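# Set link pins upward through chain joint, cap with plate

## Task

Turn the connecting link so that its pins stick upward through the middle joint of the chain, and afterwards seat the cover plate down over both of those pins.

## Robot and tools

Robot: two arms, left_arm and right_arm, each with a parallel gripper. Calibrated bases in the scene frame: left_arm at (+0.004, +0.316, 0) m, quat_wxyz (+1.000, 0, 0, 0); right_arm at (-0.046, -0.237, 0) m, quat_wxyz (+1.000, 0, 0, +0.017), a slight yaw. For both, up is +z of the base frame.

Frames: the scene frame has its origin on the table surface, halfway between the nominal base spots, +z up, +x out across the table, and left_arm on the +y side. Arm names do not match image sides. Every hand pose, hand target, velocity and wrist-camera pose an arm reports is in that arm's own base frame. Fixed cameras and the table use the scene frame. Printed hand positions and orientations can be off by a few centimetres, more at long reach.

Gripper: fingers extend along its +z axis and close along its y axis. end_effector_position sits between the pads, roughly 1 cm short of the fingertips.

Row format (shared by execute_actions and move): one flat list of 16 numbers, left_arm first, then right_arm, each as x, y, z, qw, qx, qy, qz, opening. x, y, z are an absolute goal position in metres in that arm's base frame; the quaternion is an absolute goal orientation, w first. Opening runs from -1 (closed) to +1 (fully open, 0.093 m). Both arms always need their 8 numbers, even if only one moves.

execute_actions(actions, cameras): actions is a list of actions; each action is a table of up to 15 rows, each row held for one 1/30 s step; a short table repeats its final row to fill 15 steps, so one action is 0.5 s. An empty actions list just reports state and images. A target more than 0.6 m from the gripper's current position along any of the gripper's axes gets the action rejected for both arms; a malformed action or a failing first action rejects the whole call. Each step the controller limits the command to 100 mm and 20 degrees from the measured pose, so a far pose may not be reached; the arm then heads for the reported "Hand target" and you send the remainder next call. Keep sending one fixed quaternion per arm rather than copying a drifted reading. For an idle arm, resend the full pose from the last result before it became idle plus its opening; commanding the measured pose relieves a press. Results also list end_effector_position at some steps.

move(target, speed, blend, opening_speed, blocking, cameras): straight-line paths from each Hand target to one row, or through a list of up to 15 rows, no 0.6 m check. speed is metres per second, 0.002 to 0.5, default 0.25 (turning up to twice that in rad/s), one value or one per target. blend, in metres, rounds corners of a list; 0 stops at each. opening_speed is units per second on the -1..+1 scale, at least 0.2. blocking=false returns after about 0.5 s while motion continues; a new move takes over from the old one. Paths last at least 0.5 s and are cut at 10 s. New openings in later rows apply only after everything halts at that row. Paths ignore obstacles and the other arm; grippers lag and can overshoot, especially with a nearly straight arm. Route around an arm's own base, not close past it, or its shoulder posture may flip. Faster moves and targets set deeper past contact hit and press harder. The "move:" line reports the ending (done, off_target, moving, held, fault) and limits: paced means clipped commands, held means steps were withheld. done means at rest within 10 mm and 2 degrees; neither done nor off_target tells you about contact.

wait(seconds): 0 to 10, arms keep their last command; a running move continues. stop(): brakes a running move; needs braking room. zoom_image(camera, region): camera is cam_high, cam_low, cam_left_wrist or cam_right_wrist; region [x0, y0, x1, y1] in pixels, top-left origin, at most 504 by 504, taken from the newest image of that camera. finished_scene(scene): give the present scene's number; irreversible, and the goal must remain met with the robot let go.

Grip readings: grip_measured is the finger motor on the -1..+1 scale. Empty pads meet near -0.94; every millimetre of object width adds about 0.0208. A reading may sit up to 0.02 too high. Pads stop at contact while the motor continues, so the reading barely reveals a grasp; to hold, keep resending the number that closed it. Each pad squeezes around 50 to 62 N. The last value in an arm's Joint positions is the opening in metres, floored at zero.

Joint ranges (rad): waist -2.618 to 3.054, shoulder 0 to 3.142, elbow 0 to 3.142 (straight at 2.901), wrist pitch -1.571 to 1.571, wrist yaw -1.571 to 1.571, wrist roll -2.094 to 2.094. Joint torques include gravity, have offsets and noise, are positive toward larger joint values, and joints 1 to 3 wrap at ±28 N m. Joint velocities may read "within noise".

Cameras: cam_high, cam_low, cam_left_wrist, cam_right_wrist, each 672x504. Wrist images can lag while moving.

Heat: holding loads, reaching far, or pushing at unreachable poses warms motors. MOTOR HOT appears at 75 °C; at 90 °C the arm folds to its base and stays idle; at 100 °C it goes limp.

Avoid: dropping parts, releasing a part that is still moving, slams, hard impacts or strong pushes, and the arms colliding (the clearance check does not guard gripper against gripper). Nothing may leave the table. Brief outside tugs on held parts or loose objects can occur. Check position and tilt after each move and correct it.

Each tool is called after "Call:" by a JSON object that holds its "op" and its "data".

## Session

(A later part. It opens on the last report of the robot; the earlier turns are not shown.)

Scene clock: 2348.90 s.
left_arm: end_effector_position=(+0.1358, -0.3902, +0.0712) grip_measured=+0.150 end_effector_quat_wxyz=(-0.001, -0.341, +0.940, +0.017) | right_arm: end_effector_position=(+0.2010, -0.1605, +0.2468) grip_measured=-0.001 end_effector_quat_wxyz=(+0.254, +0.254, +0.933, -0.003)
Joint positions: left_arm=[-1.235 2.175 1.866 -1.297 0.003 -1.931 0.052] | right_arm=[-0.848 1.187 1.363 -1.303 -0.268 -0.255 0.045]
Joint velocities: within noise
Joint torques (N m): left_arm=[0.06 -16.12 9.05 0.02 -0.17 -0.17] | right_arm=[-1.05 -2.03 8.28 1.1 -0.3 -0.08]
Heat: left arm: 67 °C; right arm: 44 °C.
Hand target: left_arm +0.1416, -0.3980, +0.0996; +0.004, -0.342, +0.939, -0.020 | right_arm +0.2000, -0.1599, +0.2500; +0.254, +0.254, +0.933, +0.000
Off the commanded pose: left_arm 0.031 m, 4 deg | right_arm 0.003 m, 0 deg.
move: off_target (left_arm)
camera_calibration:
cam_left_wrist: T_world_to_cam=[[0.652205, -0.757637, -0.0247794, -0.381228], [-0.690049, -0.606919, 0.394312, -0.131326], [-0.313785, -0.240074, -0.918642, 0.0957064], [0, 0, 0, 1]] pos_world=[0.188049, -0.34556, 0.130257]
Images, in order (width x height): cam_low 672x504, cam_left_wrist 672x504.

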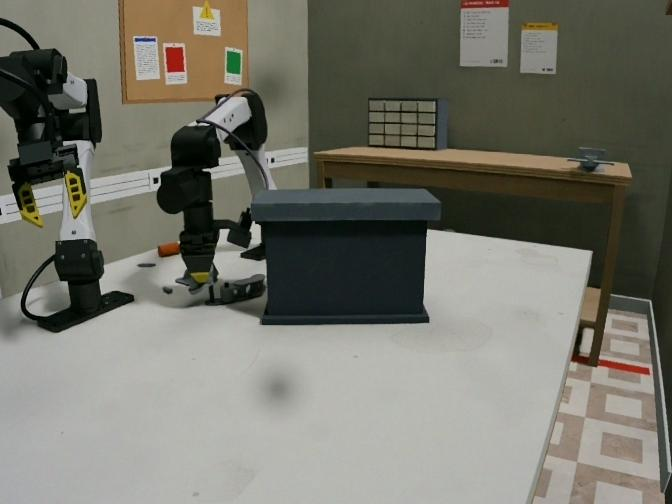

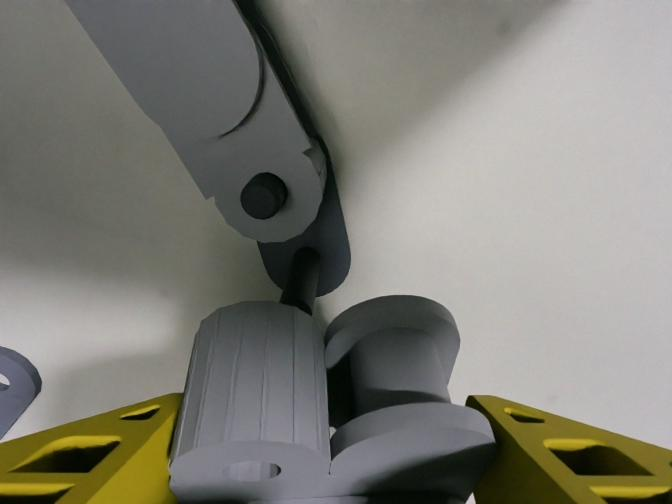

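Call:
{"op": "move", "data": {"target": [[0.095,-0.300,0.09,0,-0.3420,0.9397,0,-0.35,0.2,-0.16,0.25,0.25,0.25,0.92,0,0],[0.095,-0.290,0.045,0,-0.3420,0.9397,0,-0.35,0.2,-0.16,0.25,0.25,0.25,0.92,0,0]], "speed": [0.12,0.06], "blend": [0.01,0], "cameras": ["cam_left_wrist","cam_low","cam_high"]}}

Call:
{"op": "zoom_image", "data": {"camera": "cam_low", "region": [160, 220, 290, 320]}}

Scene clock: 2367.27 s.
left_arm: end_effector_position=(+0.0920, -0.2827, +0.0356) grip_measured=+0.150 end_effector_quat_wxyz=(+0.000, -0.341, +0.940, +0.032) | right_arm: end_effector_position=(+0.2010, -0.1605, +0.2468) grip_measured=-0.001 end_effector_quat_wxyz=(+0.254, +0.254, +0.933, -0.003)
Joint positions: left_arm=[-1.254 1.794 1.174 -1.015 0.003 -1.95 0.052] | right_arm=[-0.848 1.187 1.363 -1.303 -0.268 -0.255 0.045]
Joint velocities: within noise
Joint torques (N m): left_arm=[-0.14 -12.18 4.46 0.44 -0.08 -0.2] | right_arm=[-0.68 -2 8.53 1.05 -0.29 -0.1]
Heat: left arm: 69 °C; right arm: 45 °C.
Hand target: left_arm +0.0949, -0.2898, +0.0452; +0.000, -0.342, +0.940, +0.000 | right_arm +0.2000, -0.1599, +0.2500; +0.254, +0.254, +0.933, +0.000
Off the commanded pose: left_arm 0.012 m, 4 deg | right_arm 0.003 m, 0 deg.
move: off_target (left_arm)
camera_calibration:
cam_left_wrist: T_world_to_cam=[[0.651291, -0.757099, -0.0511909, -0.270878], [-0.68741, -0.617221, 0.38276, -0.0849487], [-0.321383, -0.214099, -0.922429, 0.0832788], [0, 0, 0, 1]] pos_world=[0.14479, -0.239684, 0.0954672]
Images, in order (width x height): cam_high 672x504, cam_low 672x504, cam_left_wrist 672x504.

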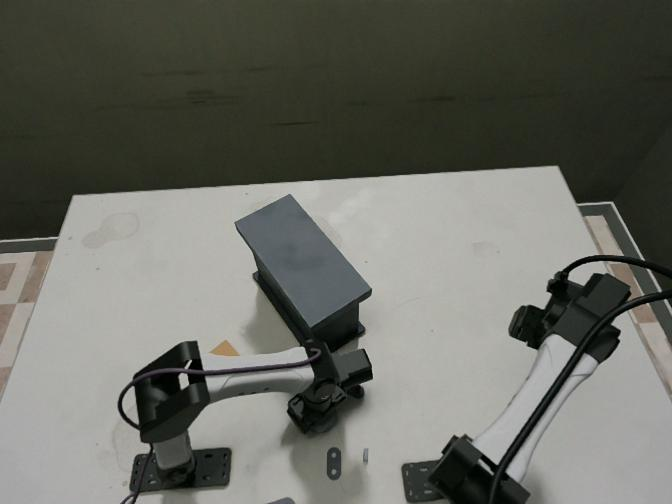

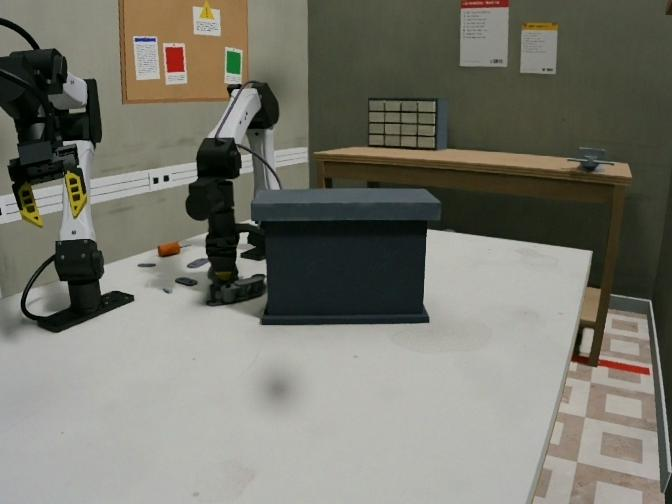

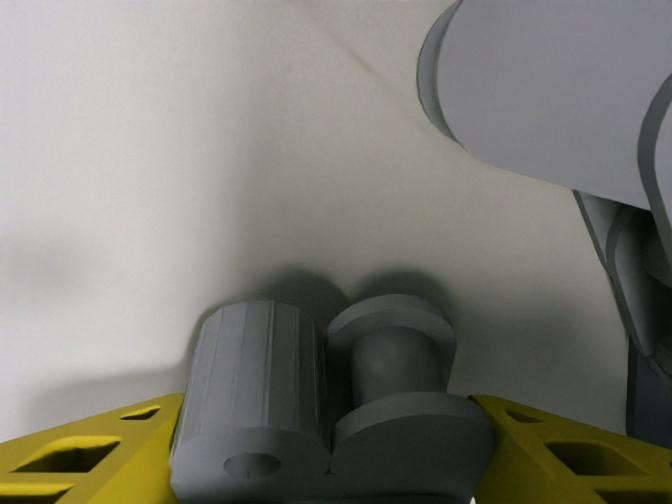

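Scaled by 3.877 from the camera's 672x504 image, which has a finer 960x720 frame.

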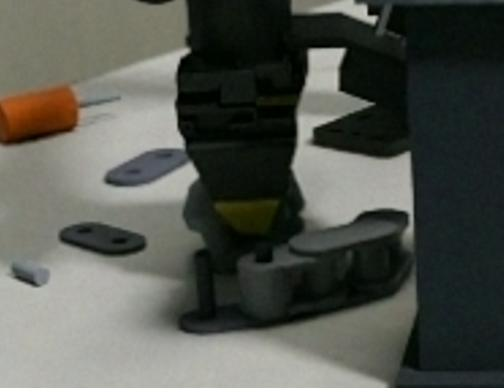

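Near the table; press slightly down to level it, then release and rise.

Call:
{"op": "move", "data": {"target": [[0.095,-0.288,0.027,0,-0.3420,0.9397,-0.02,-0.35,0.2,-0.16,0.25,0.25,0.25,0.92,0,0],[0.095,-0.288,0.027,0,-0.3420,0.9397,-0.02,0.7,0.2,-0.16,0.25,0.25,0.25,0.92,0,0],[0.095,-0.288,0.12,0,-0.3420,0.9397,0,0.7,0.2,-0.16,0.25,0.25,0.25,0.92,0,0],[0.11,-0.12,0.27,0.2,0.60,0.75,-0.15,0.3,0.2,-0.1,0.25,0.25,0.25,0.92,0,0]], "speed": [0.05,0.05,0.08,0.2], "opening_speed": 1, "cameras": ["cam_left_wrist","cam_high"]}}

Scene clock: 2382.20 s.
left_arm: end_effector_position=(+0.1103, -0.1189, +0.2605) grip_measured=+0.302 end_effector_quat_wxyz=(+0.221, +0.593, +0.763, -0.128) | right_arm: end_effector_position=(+0.2058, -0.1037, +0.2550) grip_measured=-0.001 end_effector_quat_wxyz=(+0.267, +0.250, +0.931, -0.001)
Joint positions: left_arm=[-0.486 0.913 1.321 -1.568 0.324 0.768 0.06] | right_arm=[-0.585 1.051 1.311 -1.314 -0.162 -0.017 0.045]
Joint velocities: within noise
Joint torques (N m): left_arm=[0.68 -0.21 7.1 1.07 0.4 -0.07] | right_arm=[0.38 -1.77 5.49 1.21 -0.01 0.03]
Heat: left arm: 61 °C; right arm: 45 °C.
Hand target: left_arm +0.1100, -0.1206, +0.2693; +0.236, +0.594, +0.757, -0.133 | right_arm +0.2001, -0.1001, +0.2500; +0.254, +0.254, +0.933, +0.000
Off the commanded pose: left_arm 0.010 m, 4 deg | right_arm 0.008 m, 2 deg.
joint sent to its limit (left arm) — joint 4 (wrist pitch), lower limit. The joint targets are off in orientation, not in position.
move: off_target (left_arm); target 2's new opening was sent with left_arm's hand 0.008 m and 3 deg from that target; target 4's new opening was sent with left_arm's hand 0.010 m and 4 deg from that target
camera_calibration:
cam_left_wrist: T_world_to_cam=[[-0.961114, -0.271171, -0.0522199, 0.0886064], [-0.265272, 0.959144, -0.0983526, 0.208787], [0.0767568, -0.0806755, -0.993781, 0.322168], [0, 0, 0, 1]] pos_world=[0.115818, -0.150239, 0.345326]
Images, in order (width x height): cam_high 672x504, cam_left_wrist 672x504.

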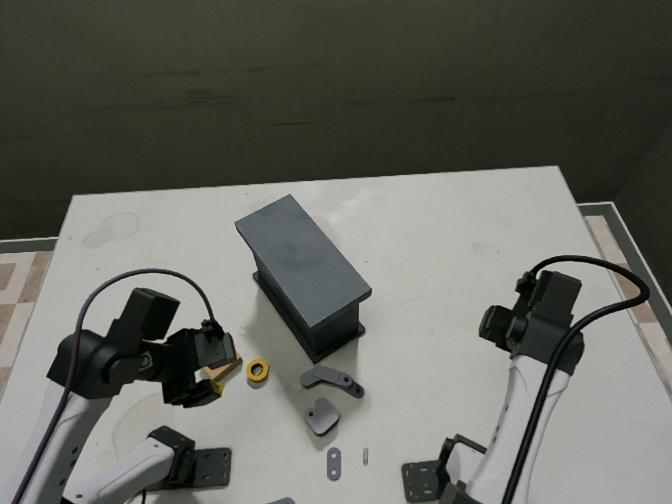

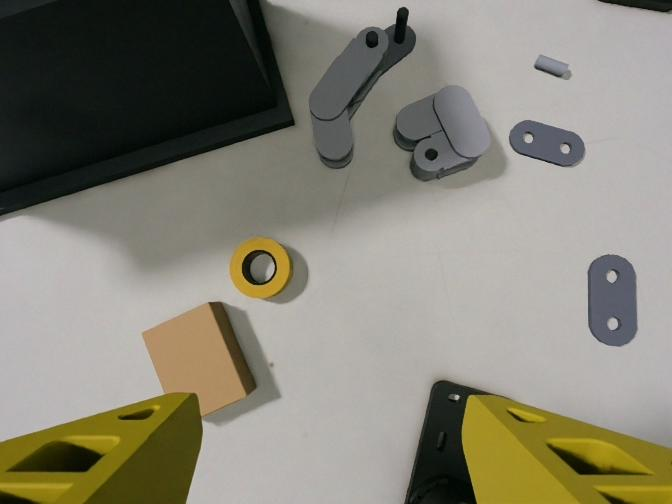

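Call:
{"op": "move", "data": {"target": [[0.11,-0.10,0.27,0.2,0.60,0.75,-0.15,0.3,0.18,0.12,0.22,0,-0.3007,0.9537,0,0.58],[0.11,-0.06,0.27,0.2,0.60,0.75,-0.15,0.3,0.1473,0.2594,0.12,0,-0.3007,0.9537,0,0.58]], "speed": 0.2, "blend": [0.04,0], "cameras": ["cam_right_wrist","cam_high"]}}

Scene clock: 2400.70 s.
left_arm: end_effector_position=(+0.1102, -0.0645, +0.2715) grip_measured=+0.302 end_effector_quat_wxyz=(+0.302, +0.556, +0.774, +0.001) | right_arm: end_effector_position=(+0.1474, +0.2560, +0.1234) grip_measured=+0.579 end_effector_quat_wxyz=(+0.000, -0.303, +0.953, -0.003)
Joint positions: left_arm=[-0.259 0.711 1.295 -1.571 0.204 0.925 0.06] | right_arm=[1.051 1.663 1.38 -1.292 0.005 0.435 0.073]
Joint velocities: within noise
Joint torques (N m): left_arm=[0.73 1.11 3.84 1.38 0.01 -0.09] | right_arm=[0.03 -6.04 6.09 0.57 -0.07 0.06]
Heat: left arm: 50 °C; right arm: 44 °C.
Hand target: left_arm +0.1103, -0.0611, +0.2696; +0.301, +0.555, +0.776, +0.010 | right_arm +0.1473, +0.2593, +0.1200; +0.000, -0.301, +0.954, +0.000
Off the commanded pose: left_arm 0.005 m, 22 deg; orientation clipped | right_arm 0.005 m, 0 deg.
joint read past its limit (left arm) — joint 4 (wrist pitch), lower limit.
joint sent to its limit (left arm) — joint 4 (wrist pitch), lower limit. The joint targets are off in orientation, not in position.
move: off_target (left_arm); limits=paced
camera_calibration:
cam_right_wrist: T_world_to_cam=[[0.574874, -0.818003, 0.0197673, 0.122254], [-0.741431, -0.510537, 0.435469, 0.22349], [-0.346123, -0.264995, -0.899987, 0.311296], [0, 0, 0, 1]] pos_world=[0.203168, 0.296596, 0.180423]
Images, in order (width x height): cam_high 672x504, cam_right_wrist 672x504.

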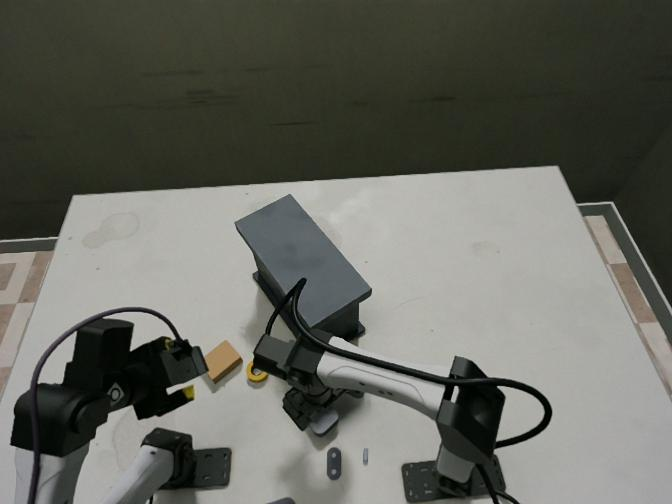

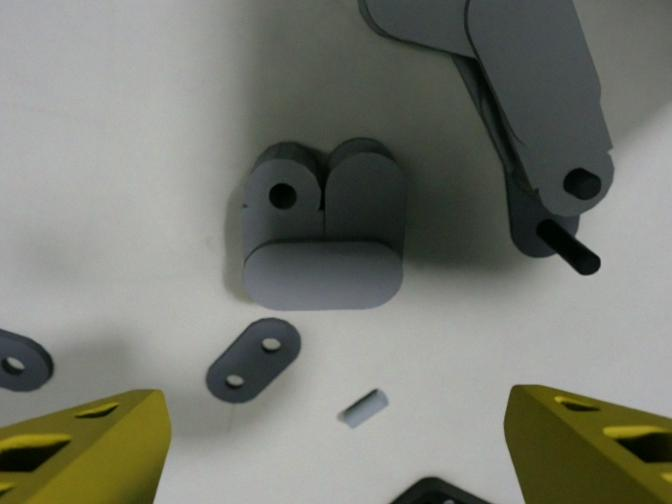

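Call:
{"op": "move", "data": {"target": [[0.11,-0.06,0.27,0.301,0.555,0.776,0.010,0.3,0.1465,0.2605,0.05,0,-0.3007,0.9537,0,0.58]], "speed": 0.1, "cameras": ["cam_right_wrist"]}}

Scene clock: 2411.30 s.
left_arm: end_effector_position=(+0.1105, -0.0639, +0.2715) grip_measured=+0.302 end_effector_quat_wxyz=(+0.302, +0.555, +0.775, +0.003) | right_arm: end_effector_position=(+0.1488, +0.2584, +0.0552) grip_measured=+0.579 end_effector_quat_wxyz=(+0.003, -0.301, +0.954, -0.001)
Joint positions: left_arm=[-0.254 0.711 1.295 -1.571 0.203 0.928 0.06] | right_arm=[1.051 1.712 1.161 -1.016 0.005 0.44 0.073]
Joint velocities: within noise
Joint torques (N m): left_arm=[0.7 0.8 3.85 1.37 0.02 -0.09] | right_arm=[0.35 -6.04 5.48 0.55 -0.02 0.07]
Heat: left arm: 46 °C; right arm: 44 °C.
Hand target: left_arm +0.1101, -0.0604, +0.2699; +0.302, +0.554, +0.776, +0.012 | right_arm +0.1464, +0.2604, +0.0500; +0.000, -0.301, +0.954, +0.000
Off the commanded pose: left_arm 0.004 m, 1 deg | right_arm 0.006 m, 0 deg.
joint read past its limit (left arm) — joint 4 (wrist pitch), lower limit.
joint sent to its limit (left arm) — joint 4 (wrist pitch), lower limit. The joint targets still meet the commanded pose.
move: done
camera_calibration:
cam_right_wrist: T_world_to_cam=[[0.57106, -0.820736, 0.0168292, 0.126213], [-0.745246, -0.50972, 0.429876, 0.2561], [-0.344236, -0.258027, -0.902731, 0.249103], [0, 0, 0, 1]] pos_world=[0.204533, 0.298402, 0.112657]
Images, in order (width x height): cam_right_wrist 672x504.

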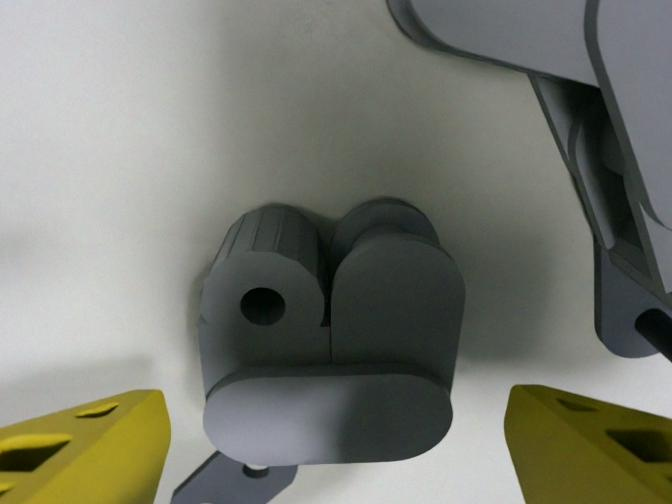

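Call:
{"op": "move", "data": {"target": [[0.11,-0.06,0.27,0.301,0.555,0.776,0.010,0.3,0.1480,0.2620,0.017,0,-0.3007,0.9537,0,0.58],[0.11,-0.06,0.27,0.301,0.555,0.776,0.010,0.3,0.1480,0.2620,0.017,0,-0.3007,0.9537,0,-0.4]], "speed": 0.07, "opening_speed": 1, "cameras": ["cam_right_wrist"]}}

Scene clock: 2421.30 s.
left_arm: end_effector_position=(+0.1105, -0.0638, +0.2715) grip_measured=+0.302 end_effector_quat_wxyz=(+0.302, +0.555, +0.775, +0.003) | right_arm: end_effector_position=(+0.1504, +0.2615, +0.0226) grip_measured=+0.172 end_effector_quat_wxyz=(+0.004, -0.301, +0.954, +0.001)
Joint positions: left_arm=[-0.254 0.711 1.295 -1.571 0.203 0.928 0.06] | right_arm=[1.051 1.767 1.087 -0.883 0.004 0.44 0.053]
Joint velocities: within noise
Joint torques (N m): left_arm=[0.72 0.81 3.86 1.38 0.02 -0.1] | right_arm=[0.13 -6.15 5.24 0.59 -0.02 0.06]
Heat: left arm: 43 °C; right arm: 43 °C.
Hand target: left_arm +0.1101, -0.0604, +0.2699; +0.302, +0.554, +0.776, +0.012 | right_arm +0.1479, +0.2619, +0.0171; +0.000, -0.301, +0.954, +0.000
Off the commanded pose: left_arm 0.004 m, 1 deg | right_arm 0.006 m, 0 deg.
joint read past its limit (left arm) — joint 4 (wrist pitch), lower limit.
joint sent to its limit (left arm) — joint 4 (wrist pitch), lower limit. The joint targets still meet the commanded pose.
move: done
camera_calibration:
cam_right_wrist: T_world_to_cam=[[0.570728, -0.821014, 0.0143378, 0.128568], [-0.746047, -0.511163, 0.426763, 0.273496], [-0.343049, -0.254262, -0.90425, 0.219918], [0, 0, 0, 1]] pos_world=[0.206106, 0.301273, 0.0802998]
Images, in order (width x height): cam_right_wrist 672x504.

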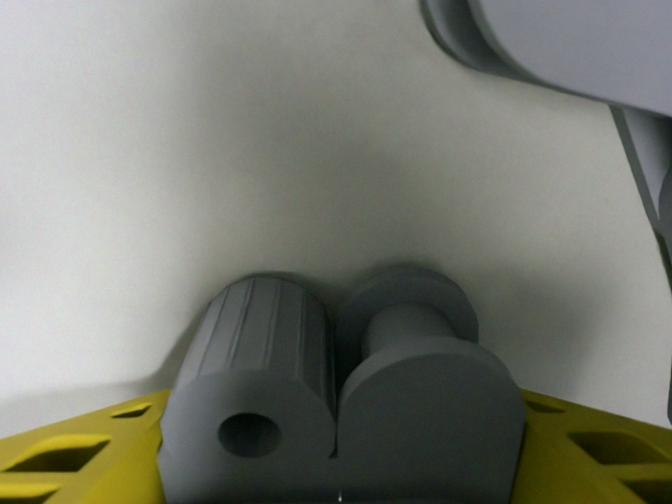

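Call:
{"op": "move", "data": {"target": [[0.11,-0.06,0.27,0.301,0.555,0.776,0.010,0.3,0.1480,0.2600,0.11,0,-0.3007,0.9537,0,-0.4],[0.11,-0.06,0.27,0.301,0.555,0.776,0.010,0.3,0.1950,0.1580,0.11,0,-0.3007,0.9537,0,-0.4]], "speed": [0.07,0.1], "blend": [0.01,0], "cameras": ["cam_right_wrist","cam_low"]}}

Scene clock: 2444.80 s.
left_arm: end_effector_position=(+0.1105, -0.0638, +0.2715) grip_measured=+0.302 end_effector_quat_wxyz=(+0.302, +0.555, +0.775, +0.003) | right_arm: end_effector_position=(+0.1993, +0.1617, +0.1038) grip_measured=+0.172 end_effector_quat_wxyz=(-0.001, -0.299, +0.954, -0.003)
Joint positions: left_arm=[-0.254 0.711 1.295 -1.571 0.203 0.928 0.06] | right_arm=[0.685 1.522 1.159 -1.211 0.005 0.079 0.053]
Joint velocities: within noise
Joint torques (N m): left_arm=[0.7 0.79 3.85 1.37 0.02 -0.1] | right_arm=[-0.65 -8.13 6.24 0.17 -0.04 -0.04]
Heat: left arm: 39 °C; right arm: 43 °C.
Hand target: left_arm +0.1101, -0.0604, +0.2699; +0.302, +0.554, +0.776, +0.012 | right_arm +0.1951, +0.1581, +0.1098; +0.000, -0.301, +0.954, +0.000
Off the commanded pose: left_arm 0.004 m, 1 deg | right_arm 0.008 m, 0 deg.
joint read past its limit (left arm) — joint 4 (wrist pitch), lower limit.
joint sent to its limit (left arm) — joint 4 (wrist pitch), lower limit. The joint targets still meet the commanded pose.
move: done
camera_calibration:
cam_right_wrist: T_world_to_cam=[[0.567078, -0.823425, 0.0198286, 0.0180995], [-0.745491, -0.502872, 0.43745, 0.221689], [-0.350236, -0.262851, -0.899024, 0.286962], [0, 0, 0, 1]] pos_world=[0.255508, 0.201813, 0.160649]
Images, in order (width x height): cam_low 672x504, cam_right_wrist 672x504.

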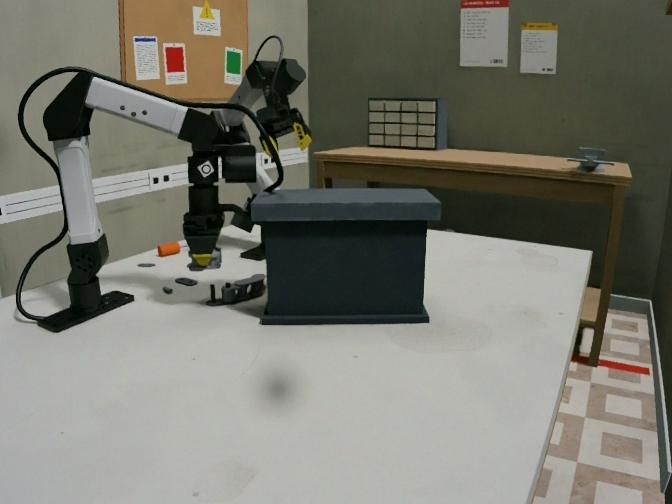

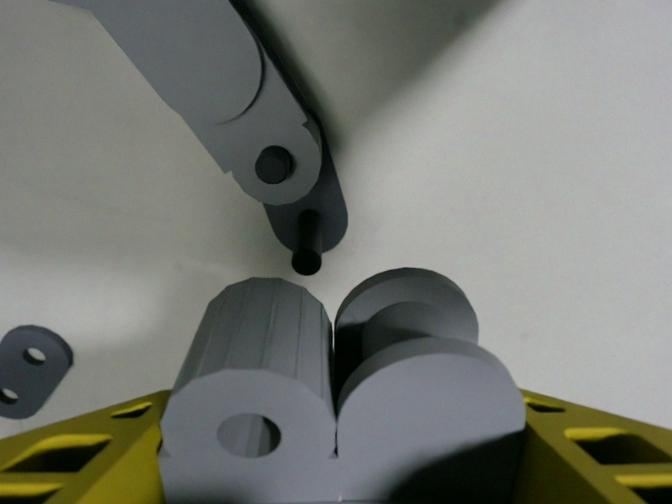

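Call:
{"op": "move", "data": {"target": [[0.11,-0.06,0.27,0.301,0.555,0.776,0.010,0.3,0.1940,0.1500,0.0725,0,-0.3007,0.9537,0,-0.4]], "speed": 0.05, "cameras": ["cam_right_wrist","cam_low"]}}

Call:
{"op": "zoom_image", "data": {"camera": "cam_right_wrist", "region": [150, 200, 450, 480]}}

Call:
{"op": "zoom_image", "data": {"camera": "cam_low", "region": [160, 220, 290, 320]}}

Scene clock: 2456.57 s.
left_arm: end_effector_position=(+0.1105, -0.0637, +0.2715) grip_measured=+0.302 end_effector_quat_wxyz=(+0.302, +0.555, +0.775, +0.003) | right_arm: end_effector_position=(+0.1911, +0.1489, +0.0676) grip_measured=+0.172 end_effector_quat_wxyz=(-0.014, -0.300, +0.954, -0.008)
Joint positions: left_arm=[-0.254 0.711 1.295 -1.571 0.203 0.928 0.06] | right_arm=[0.666 1.521 1.011 -1.092 0.005 0.056 0.053]
Joint velocities: within noise
Joint torques (N m): left_arm=[0.69 0.8 3.86 1.38 0.03 -0.1] | right_arm=[-0.94 -7.6 6.27 0.37 -0.1 -0.14]
Heat: left arm: 37 °C; right arm: 43 °C.
Hand target: left_arm +0.1101, -0.0604, +0.2699; +0.302, +0.554, +0.776, +0.012 | right_arm +0.1940, +0.1499, +0.0725; +0.000, -0.301, +0.954, +0.000
Off the commanded pose: left_arm 0.004 m, 1 deg | right_arm 0.006 m, 2 deg.
joint read past its limit (left arm) — joint 4 (wrist pitch), lower limit.
joint sent to its limit (left arm) — joint 4 (wrist pitch), lower limit. The joint targets still meet the commanded pose.
move: done
camera_calibration:
cam_right_wrist: T_world_to_cam=[[0.570668, -0.820902, 0.0213783, 0.0117784], [-0.733645, -0.497968, 0.462377, 0.220386], [-0.368921, -0.279548, -0.886426, 0.253437], [0, 0, 0, 1]] pos_world=[0.248462, 0.190262, 0.1225]
Images, in order (width x height): cam_low 672x504, cam_right_wrist 672x504.

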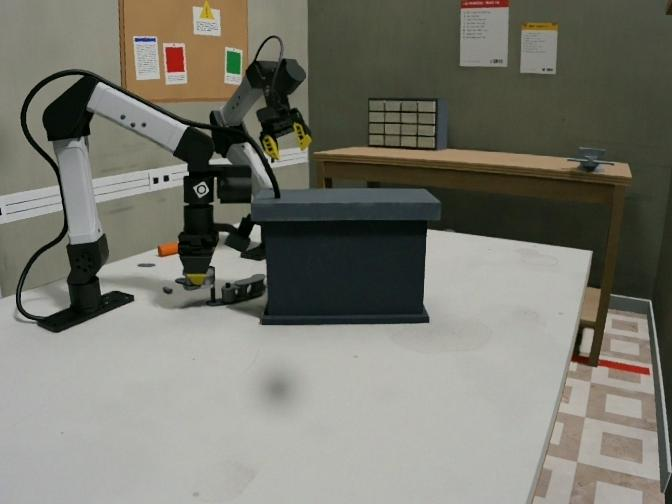

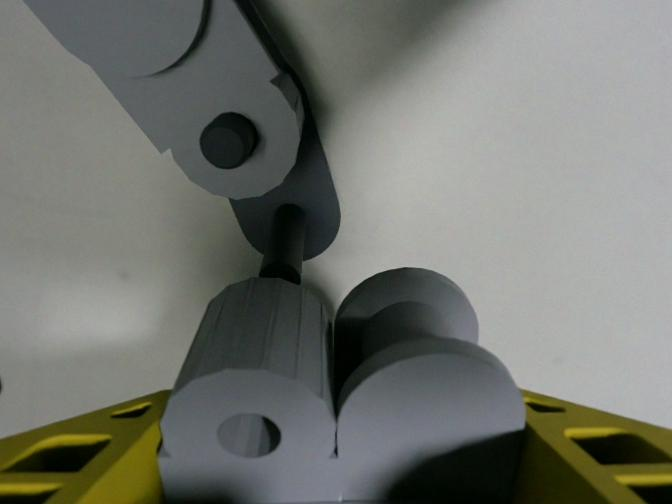

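Scaled by 1.680 from the camera's 672x504 image, which has a finer 960x720 frame.

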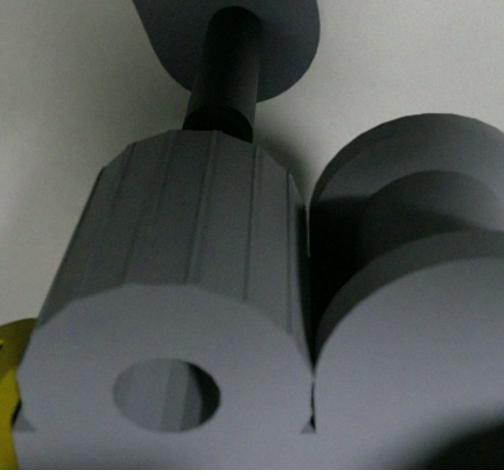

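Scaled by 3.877 from the camera's 672x504 image, which has a finer 960x720 frame.

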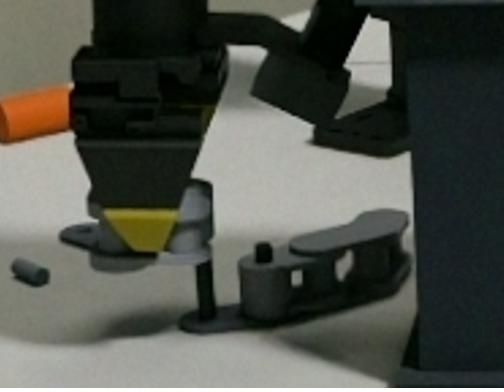

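Call:
{"op": "move", "data": {"target": [[0.11,-0.06,0.27,0.301,0.555,0.776,0.010,0.3,0.2015,0.1550,0.0735,0,-0.3007,0.9537,0,-0.4]], "speed": 0.05, "cameras": ["cam_right_wrist"]}}

Call:
{"op": "zoom_image", "data": {"camera": "cam_right_wrist", "region": [150, 200, 450, 480]}}

Scene clock: 2477.73 s.
left_arm: end_effector_position=(+0.1105, -0.0637, +0.2715) grip_measured=+0.302 end_effector_quat_wxyz=(+0.302, +0.555, +0.775, +0.003) | right_arm: end_effector_position=(+0.1925, +0.1500, +0.0679) grip_measured=+0.172 end_effector_quat_wxyz=(-0.013, -0.302, +0.953, -0.008)
Joint positions: left_arm=[-0.254 0.711 1.295 -1.571 0.203 0.928 0.06] | right_arm=[0.666 1.525 1.016 -1.091 0.005 0.053 0.053]
Joint velocities: within noise
Joint torques (N m): left_arm=[0.7 0.79 3.85 1.37 0.02 -0.1] | right_arm=[-1.13 -5.07 8.73 0.4 -0.01 -0.1]
Heat: left arm: 36 °C; right arm: 43 °C.
Hand target: left_arm +0.1101, -0.0604, +0.2699; +0.302, +0.554, +0.776, +0.012 | right_arm +0.2014, +0.1548, +0.0736; +0.000, -0.301, +0.954, +0.000
Off the commanded pose: left_arm 0.004 m, 1 deg | right_arm 0.012 m, 2 deg.
joint read past its limit (left arm) — joint 4 (wrist pitch), lower limit.
joint sent to its limit (left arm) — joint 4 (wrist pitch), lower limit. The joint targets still meet the commanded pose.
move: off_target (right_arm)
camera_calibration:
cam_right_wrist: T_world_to_cam=[[0.57282, -0.819407, 0.0211679, 0.0112485], [-0.733115, -0.500603, 0.460369, 0.222208], [-0.366633, -0.279227, -0.887475, 0.254103], [0, 0, 0, 1]] pos_world=[0.249623, 0.191408, 0.122974]
Images, in order (width x height): cam_right_wrist 672x504.

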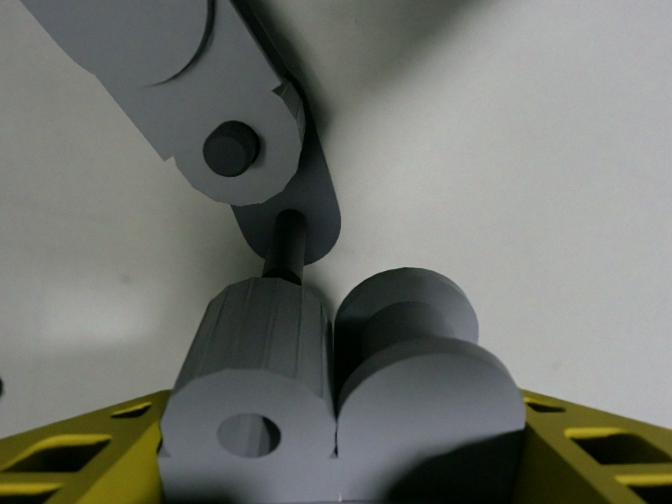

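Scaled by 1.680 from the camera's 672x504 image, which has a finer 960x720 frame.

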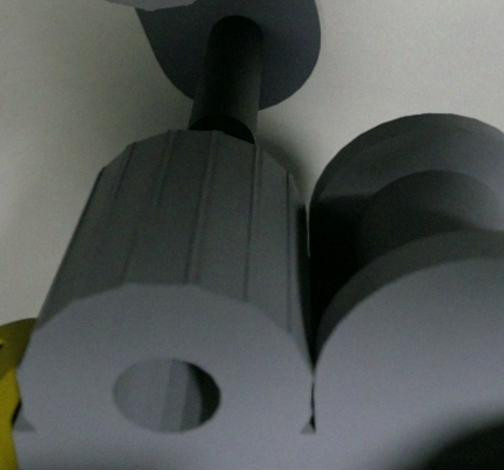

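Call:
{"op": "move", "data": {"target": [[0.11,-0.06,0.27,0.301,0.555,0.776,0.010,0.3,0.2030,0.1570,0.090,0,-0.3007,0.9537,0,-0.4],[0.11,-0.06,0.27,0.301,0.555,0.776,0.010,0.3,0.2000,0.1540,0.0740,0,-0.3007,0.9537,0,-0.4]], "speed": 0.05, "cameras": ["cam_right_wrist"]}}

Call:
{"op": "zoom_image", "data": {"camera": "cam_right_wrist", "region": [150, 200, 450, 480]}}

Scene clock: 2486.87 s.
left_arm: end_effector_position=(+0.1105, -0.0637, +0.2715) grip_measured=+0.302 end_effector_quat_wxyz=(+0.302, +0.555, +0.775, +0.003) | right_arm: end_effector_position=(+0.1969, +0.1535, +0.0736) grip_measured=+0.172 end_effector_quat_wxyz=(-0.005, -0.302, +0.953, -0.005)
Joint positions: left_arm=[-0.254 0.711 1.295 -1.571 0.203 0.928 0.06] | right_arm=[0.666 1.525 1.04 -1.098 0.005 0.052 0.053]
Joint velocities: within noise
Joint torques (N m): left_arm=[0.7 0.8 3.84 1.38 0.03 -0.1] | right_arm=[-1.11 -5.81 6.43 0.52 -0.07 -0.05]
Heat: left arm: 36 °C; right arm: 43 °C.
Hand target: left_arm +0.1101, -0.0604, +0.2699; +0.302, +0.554, +0.776, +0.012 | right_arm +0.2000, +0.1539, +0.0741; +0.000, -0.301, +0.954, +0.000
Off the commanded pose: left_arm 0.004 m, 1 deg | right_arm 0.003 m, 1 deg.
joint read past its limit (left arm) — joint 4 (wrist pitch), lower limit.
joint sent to its limit (left arm) — joint 4 (wrist pitch), lower limit. The joint targets still meet the commanded pose.
move: done
camera_calibration:
cam_right_wrist: T_world_to_cam=[[0.57286, -0.819404, 0.020228, 0.0114992], [-0.738899, -0.505581, 0.445439, 0.227539], [-0.354768, -0.270121, -0.895084, 0.258548], [0, 0, 0, 1]] pos_world=[0.253265, 0.194301, 0.129834]
Images, in order (width x height): cam_right_wrist 672x504.

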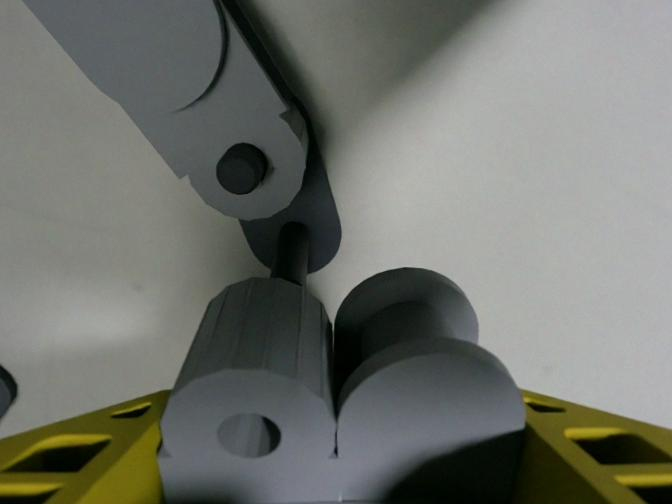

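Scaled by 1.680 from the camera's 672x504 image, which has a finer 960x720 frame.

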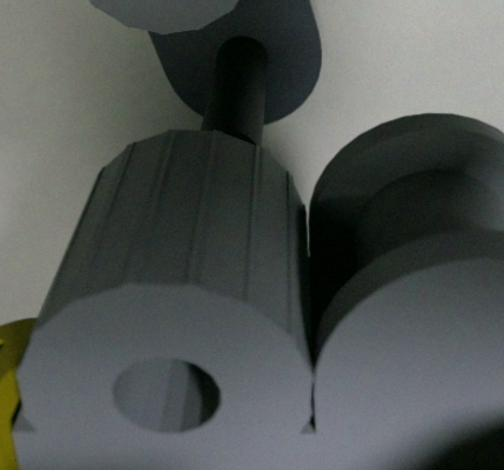

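Call:
{"op": "move", "data": {"target": [[0.11,-0.06,0.27,0.301,0.555,0.776,0.010,0.3,0.2064,0.1568,0.090,0,-0.3007,0.9537,0,-0.4],[0.11,-0.06,0.27,0.301,0.555,0.776,0.010,0.3,0.2034,0.1538,0.0710,0,-0.3007,0.9537,0,-0.4]], "speed": 0.05, "cameras": ["cam_right_wrist","cam_low"]}}

Call:
{"op": "zoom_image", "data": {"camera": "cam_right_wrist", "region": [150, 200, 450, 480]}}

Call:
{"op": "zoom_image", "data": {"camera": "cam_low", "region": [160, 240, 260, 320]}}

Scene clock: 2505.43 s.
left_arm: end_effector_position=(+0.1105, -0.0637, +0.2715) grip_measured=+0.302 end_effector_quat_wxyz=(+0.302, +0.555, +0.775, +0.003) | right_arm: end_effector_position=(+0.2008, +0.1531, +0.0723) grip_measured=+0.172 end_effector_quat_wxyz=(-0.002, -0.301, +0.954, -0.004)
Joint positions: left_arm=[-0.254 0.711 1.295 -1.571 0.203 0.928 0.06] | right_arm=[0.655 1.531 1.04 -1.086 0.005 0.044 0.053]
Joint velocities: within noise
Joint torques (N m): left_arm=[0.72 0.79 3.85 1.38 0.02 -0.1] | right_arm=[-0.96 -5.09 6.24 0.5 -0.06 -0.01]
Heat: left arm: 36 °C; right arm: 43 °C.
Hand target: left_arm +0.1101, -0.0604, +0.2699; +0.302, +0.554, +0.776, +0.012 | right_arm +0.2034, +0.1537, +0.0711; +0.000, -0.301, +0.954, +0.000
Off the commanded pose: left_arm 0.004 m, 1 deg | right_arm 0.003 m, 0 deg.
joint read past its limit (left arm) — joint 4 (wrist pitch), lower limit.
joint sent to its limit (left arm) — joint 4 (wrist pitch), lower limit. The joint targets still meet the commanded pose.
move: done
camera_calibration:
cam_right_wrist: T_world_to_cam=[[0.570568, -0.821011, 0.0198215, 0.00972576], [-0.74248, -0.505378, 0.439678, 0.231905], [-0.350963, -0.265583, -0.897937, 0.257359], [0, 0, 0, 1]] pos_world=[0.256959, 0.193535, 0.128936]
Images, in order (width x height): cam_low 672x504, cam_right_wrist 672x504.

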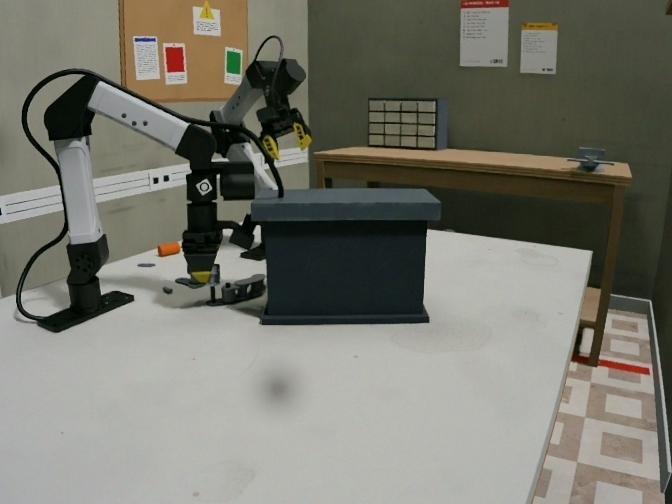

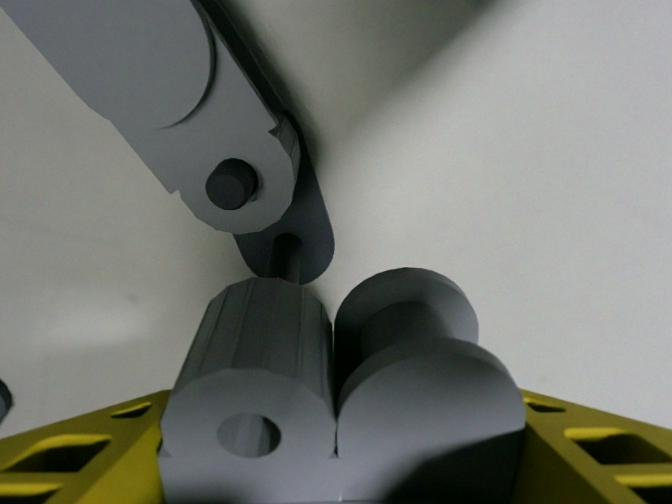

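Scaled by 1.680 from the camera's 672x504 image, which has a finer 960x720 frame.

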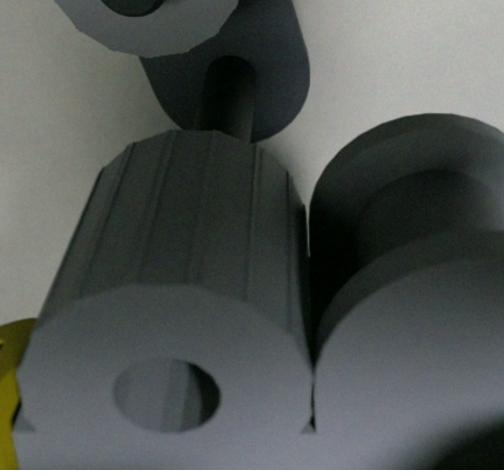

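Scaled by 5.040 from the camera's 672x504 image, which has a finer 960x720 frame.

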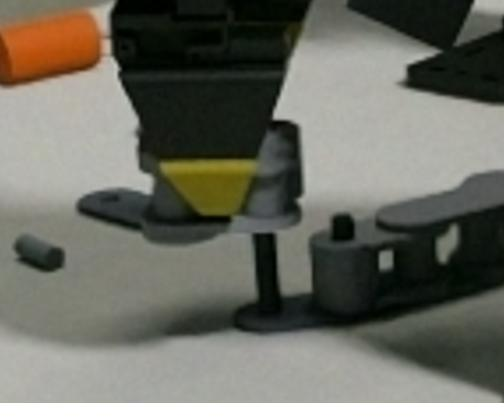

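Call:
{"op": "move", "data": {"target": [0.11,-0.06,0.27,0.301,0.555,0.776,0.010,0.3,0.2034,0.1538,0.062,0,-0.3007,0.9537,0,-0.4], "speed": 0.03, "cameras": ["cam_right_wrist","cam_low"]}}

Scene clock: 2543.53 s.
left_arm: end_effector_position=(+0.1105, -0.0637, +0.2715) grip_measured=+0.302 end_effector_quat_wxyz=(+0.302, +0.555, +0.775, +0.003) | right_arm: end_effector_position=(+0.2011, +0.1533, +0.0634) grip_measured=+0.172 end_effector_quat_wxyz=(-0.002, -0.301, +0.954, -0.003)
Joint positions: left_arm=[-0.254 0.711 1.295 -1.571 0.203 0.928 0.06] | right_arm=[0.655 1.542 1.014 -1.048 0.005 0.044 0.053]
Joint velocities: within noise
Joint torques (N m): left_arm=[0.7 0.79 3.85 1.37 0.02 -0.1] | right_arm=[-1.03 -5 6.19 0.5 -0.07 -0.09]
Heat: left arm: 36 °C; right arm: 44 °C.
Hand target: left_arm +0.1101, -0.0604, +0.2699; +0.302, +0.554, +0.776, +0.012 | right_arm +0.2034, +0.1537, +0.0620; +0.000, -0.301, +0.954, +0.000
Off the commanded pose: left_arm 0.004 m, 1 deg | right_arm 0.003 m, 0 deg.
joint read past its limit (left arm) — joint 4 (wrist pitch), lower limit.
joint sent to its limit (left arm) — joint 4 (wrist pitch), lower limit. The joint targets still meet the commanded pose.
move: done
camera_calibration:
cam_right_wrist: T_world_to_cam=[[0.570876, -0.820798, 0.0198013, 0.00982932], [-0.742419, -0.505763, 0.439337, 0.236269], [-0.350592, -0.265508, -0.898104, 0.249479], [0, 0, 0, 1]] pos_world=[0.257265, 0.193803, 0.120062]
Images, in order (width x height): cam_low 672x504, cam_right_wrist 672x504.

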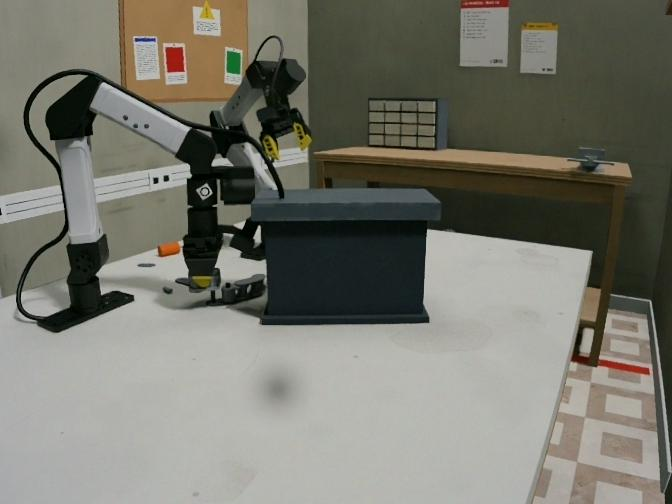

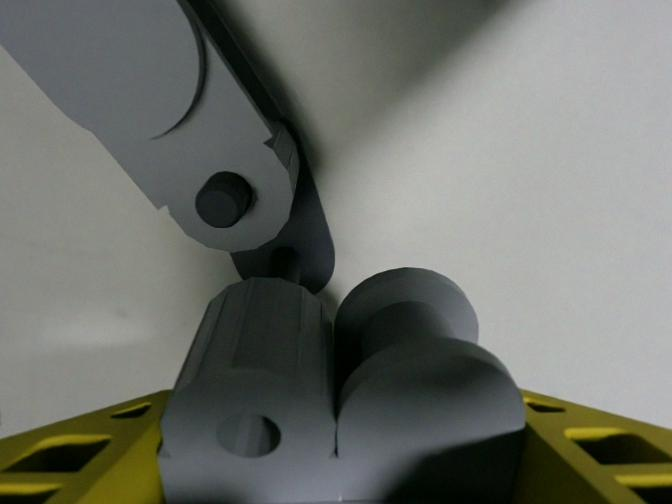

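Call:
{"op": "move", "data": {"target": [0.11,-0.06,0.27,0.301,0.555,0.776,0.010,0.3,0.2034,0.1538,0.050,0,-0.3007,0.9537,0,-0.4], "speed": 0.02, "cameras": ["cam_right_wrist"]}}

Call:
{"op": "zoom_image", "data": {"camera": "cam_right_wrist", "region": [150, 100, 550, 500]}}

Scene clock: 2557.47 s.
left_arm: end_effector_position=(+0.1105, -0.0637, +0.2715) grip_measured=+0.302 end_effector_quat_wxyz=(+0.302, +0.555, +0.775, +0.003) | right_arm: end_effector_position=(+0.1993, +0.1520, +0.0557) grip_measured=+0.171 end_effector_quat_wxyz=(-0.004, -0.301, +0.954, -0.004)
Joint positions: left_arm=[-0.254 0.711 1.295 -1.571 0.203 0.928 0.06] | right_arm=[0.655 1.547 0.987 -1.021 0.005 0.043 0.053]
Joint velocities: within noise
Joint torques (N m): left_arm=[0.72 0.8 3.85 1.38 0.02 -0.1] | right_arm=[-0.96 -4.4 5.39 0.74 -0.08 -0.07]
Heat: left arm: 36 °C; right arm: 44 °C.
Hand target: left_arm +0.1101, -0.0604, +0.2699; +0.302, +0.554, +0.776, +0.012 | right_arm +0.2033, +0.1536, +0.0502; +0.000, -0.301, +0.954, +0.000
Off the commanded pose: left_arm 0.004 m, 1 deg | right_arm 0.007 m, 1 deg.
joint read past its limit (left arm) — joint 4 (wrist pitch), lower limit.
joint sent to its limit (left arm) — joint 4 (wrist pitch), lower limit. The joint targets still meet the commanded pose.
move: done
camera_calibration:
cam_right_wrist: T_world_to_cam=[[0.571574, -0.820307, 0.0200099, 0.00965073], [-0.740428, -0.505099, 0.443442, 0.23692], [-0.353652, -0.268276, -0.896079, 0.242533], [0, 0, 0, 1]] pos_world=[0.255679, 0.192651, 0.112076]
Images, in order (width x height): cam_right_wrist 672x504.

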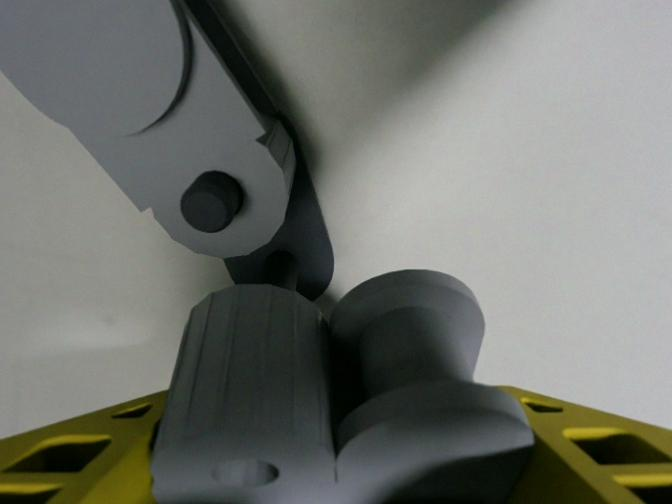

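Scaled by 1.260 from the camera's 672x504 image, which has a finer 960x720 frame.

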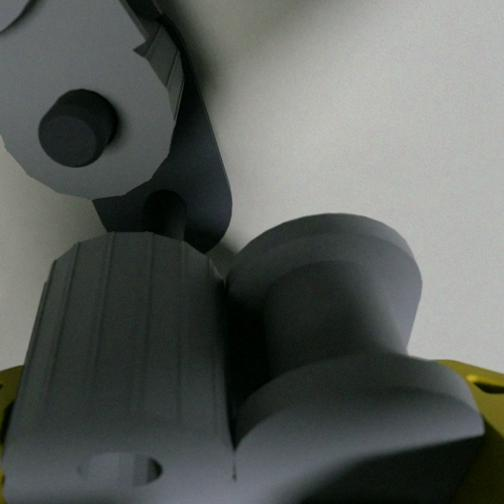

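Call:
{"op": "move", "data": {"target": [0.11,-0.06,0.27,0.301,0.555,0.776,0.010,0.3,0.2034,0.1538,0.085,0,-0.3007,0.9537,0,-0.4], "speed": 0.04, "cameras": ["cam_right_wrist"]}}

Call:
{"op": "zoom_image", "data": {"camera": "cam_right_wrist", "region": [150, 120, 500, 500]}}

Call:
{"op": "zoom_image", "data": {"camera": "cam_right_wrist", "region": [220, 200, 340, 320]}}

Call:
{"op": "zoom_image", "data": {"camera": "cam_right_wrist", "region": [150, 320, 350, 504]}}

Scene clock: 2592.00 s.
left_arm: end_effector_position=(+0.1105, -0.0637, +0.2715) grip_measured=+0.302 end_effector_quat_wxyz=(+0.302, +0.555, +0.775, +0.003) | right_arm: end_effector_position=(+0.2001, +0.1526, +0.0724) grip_measured=+0.171 end_effector_quat_wxyz=(-0.011, -0.301, +0.953, -0.007)
Joint positions: left_arm=[-0.254 0.711 1.295 -1.571 0.203 0.928 0.06] | right_arm=[0.655 1.547 1.055 -1.106 0.005 0.043 0.053]
Joint velocities: within noise
Joint torques (N m): left_arm=[0.7 0.8 3.84 1.38 0.02 -0.1] | right_arm=[-1.11 -7.94 9.02 0.04 -0.06 -0.04]
Heat: left arm: 36 °C; right arm: 42 °C.
Hand target: left_arm +0.1101, -0.0604, +0.2699; +0.302, +0.554, +0.776, +0.012 | right_arm +0.2033, +0.1536, +0.0847; +0.000, -0.301, +0.954, +0.000
Off the commanded pose: left_arm 0.004 m, 1 deg | right_arm 0.013 m, 2 deg.
joint read past its limit (left arm) — joint 4 (wrist pitch), lower limit.
joint sent to its limit (left arm) — joint 4 (wrist pitch), lower limit. The joint targets still meet the commanded pose.
move: off_target (right_arm)
camera_calibration:
cam_right_wrist: T_world_to_cam=[[0.572459, -0.819672, 0.0207311, 0.009037], [-0.734314, -0.501268, 0.457727, 0.227571], [-0.364794, -0.277253, -0.888851, 0.261004], [0, 0, 0, 1]] pos_world=[0.257148, 0.193846, 0.127641]
Images, in order (width x height): cam_right_wrist 672x504.

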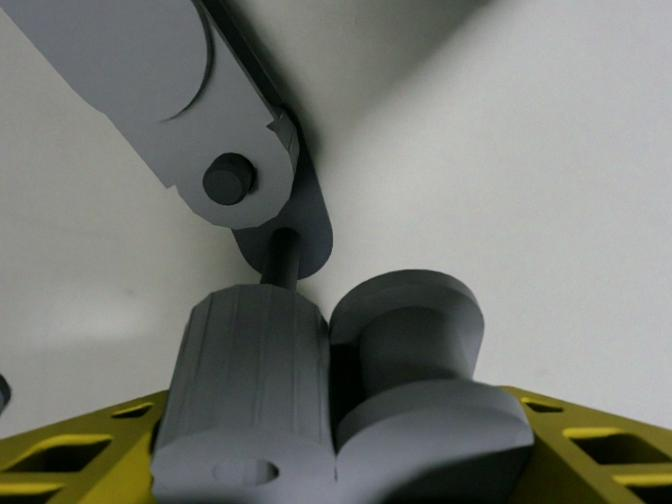

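Scaled by 1.326 from the camera's 672x504 image, which has a finer 960x720 frame.

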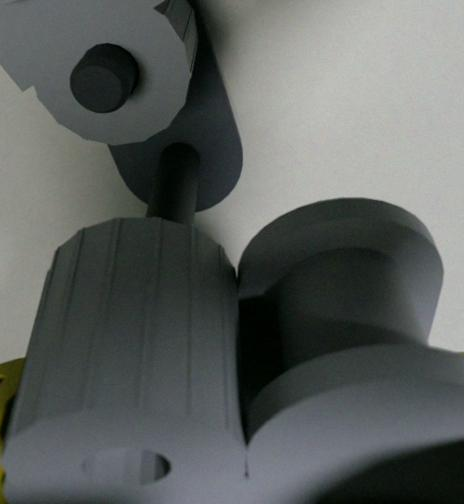

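Scaled by 4.200 from the camera's 672x504 image, which has a finer 960x720 frame.

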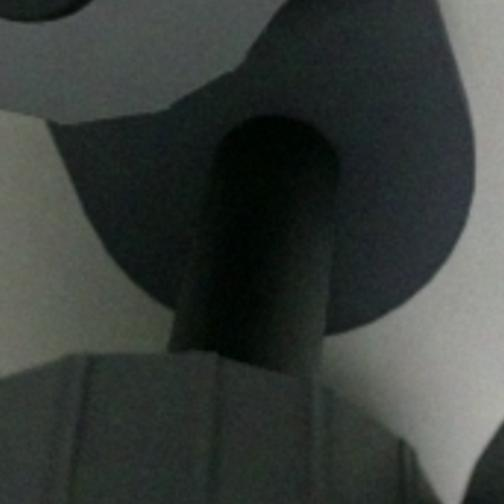

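Scaled by 2.520 from the camera's 672x504 image, which has a finer 960x720 frame.

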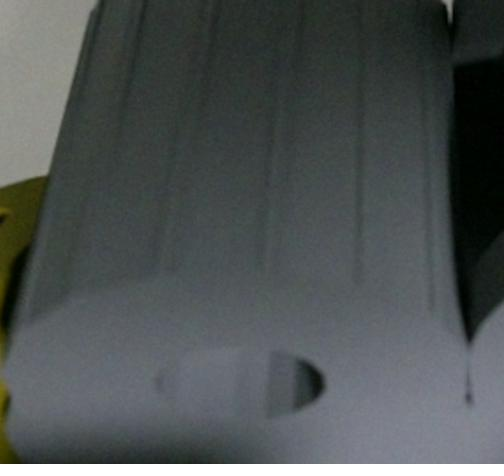

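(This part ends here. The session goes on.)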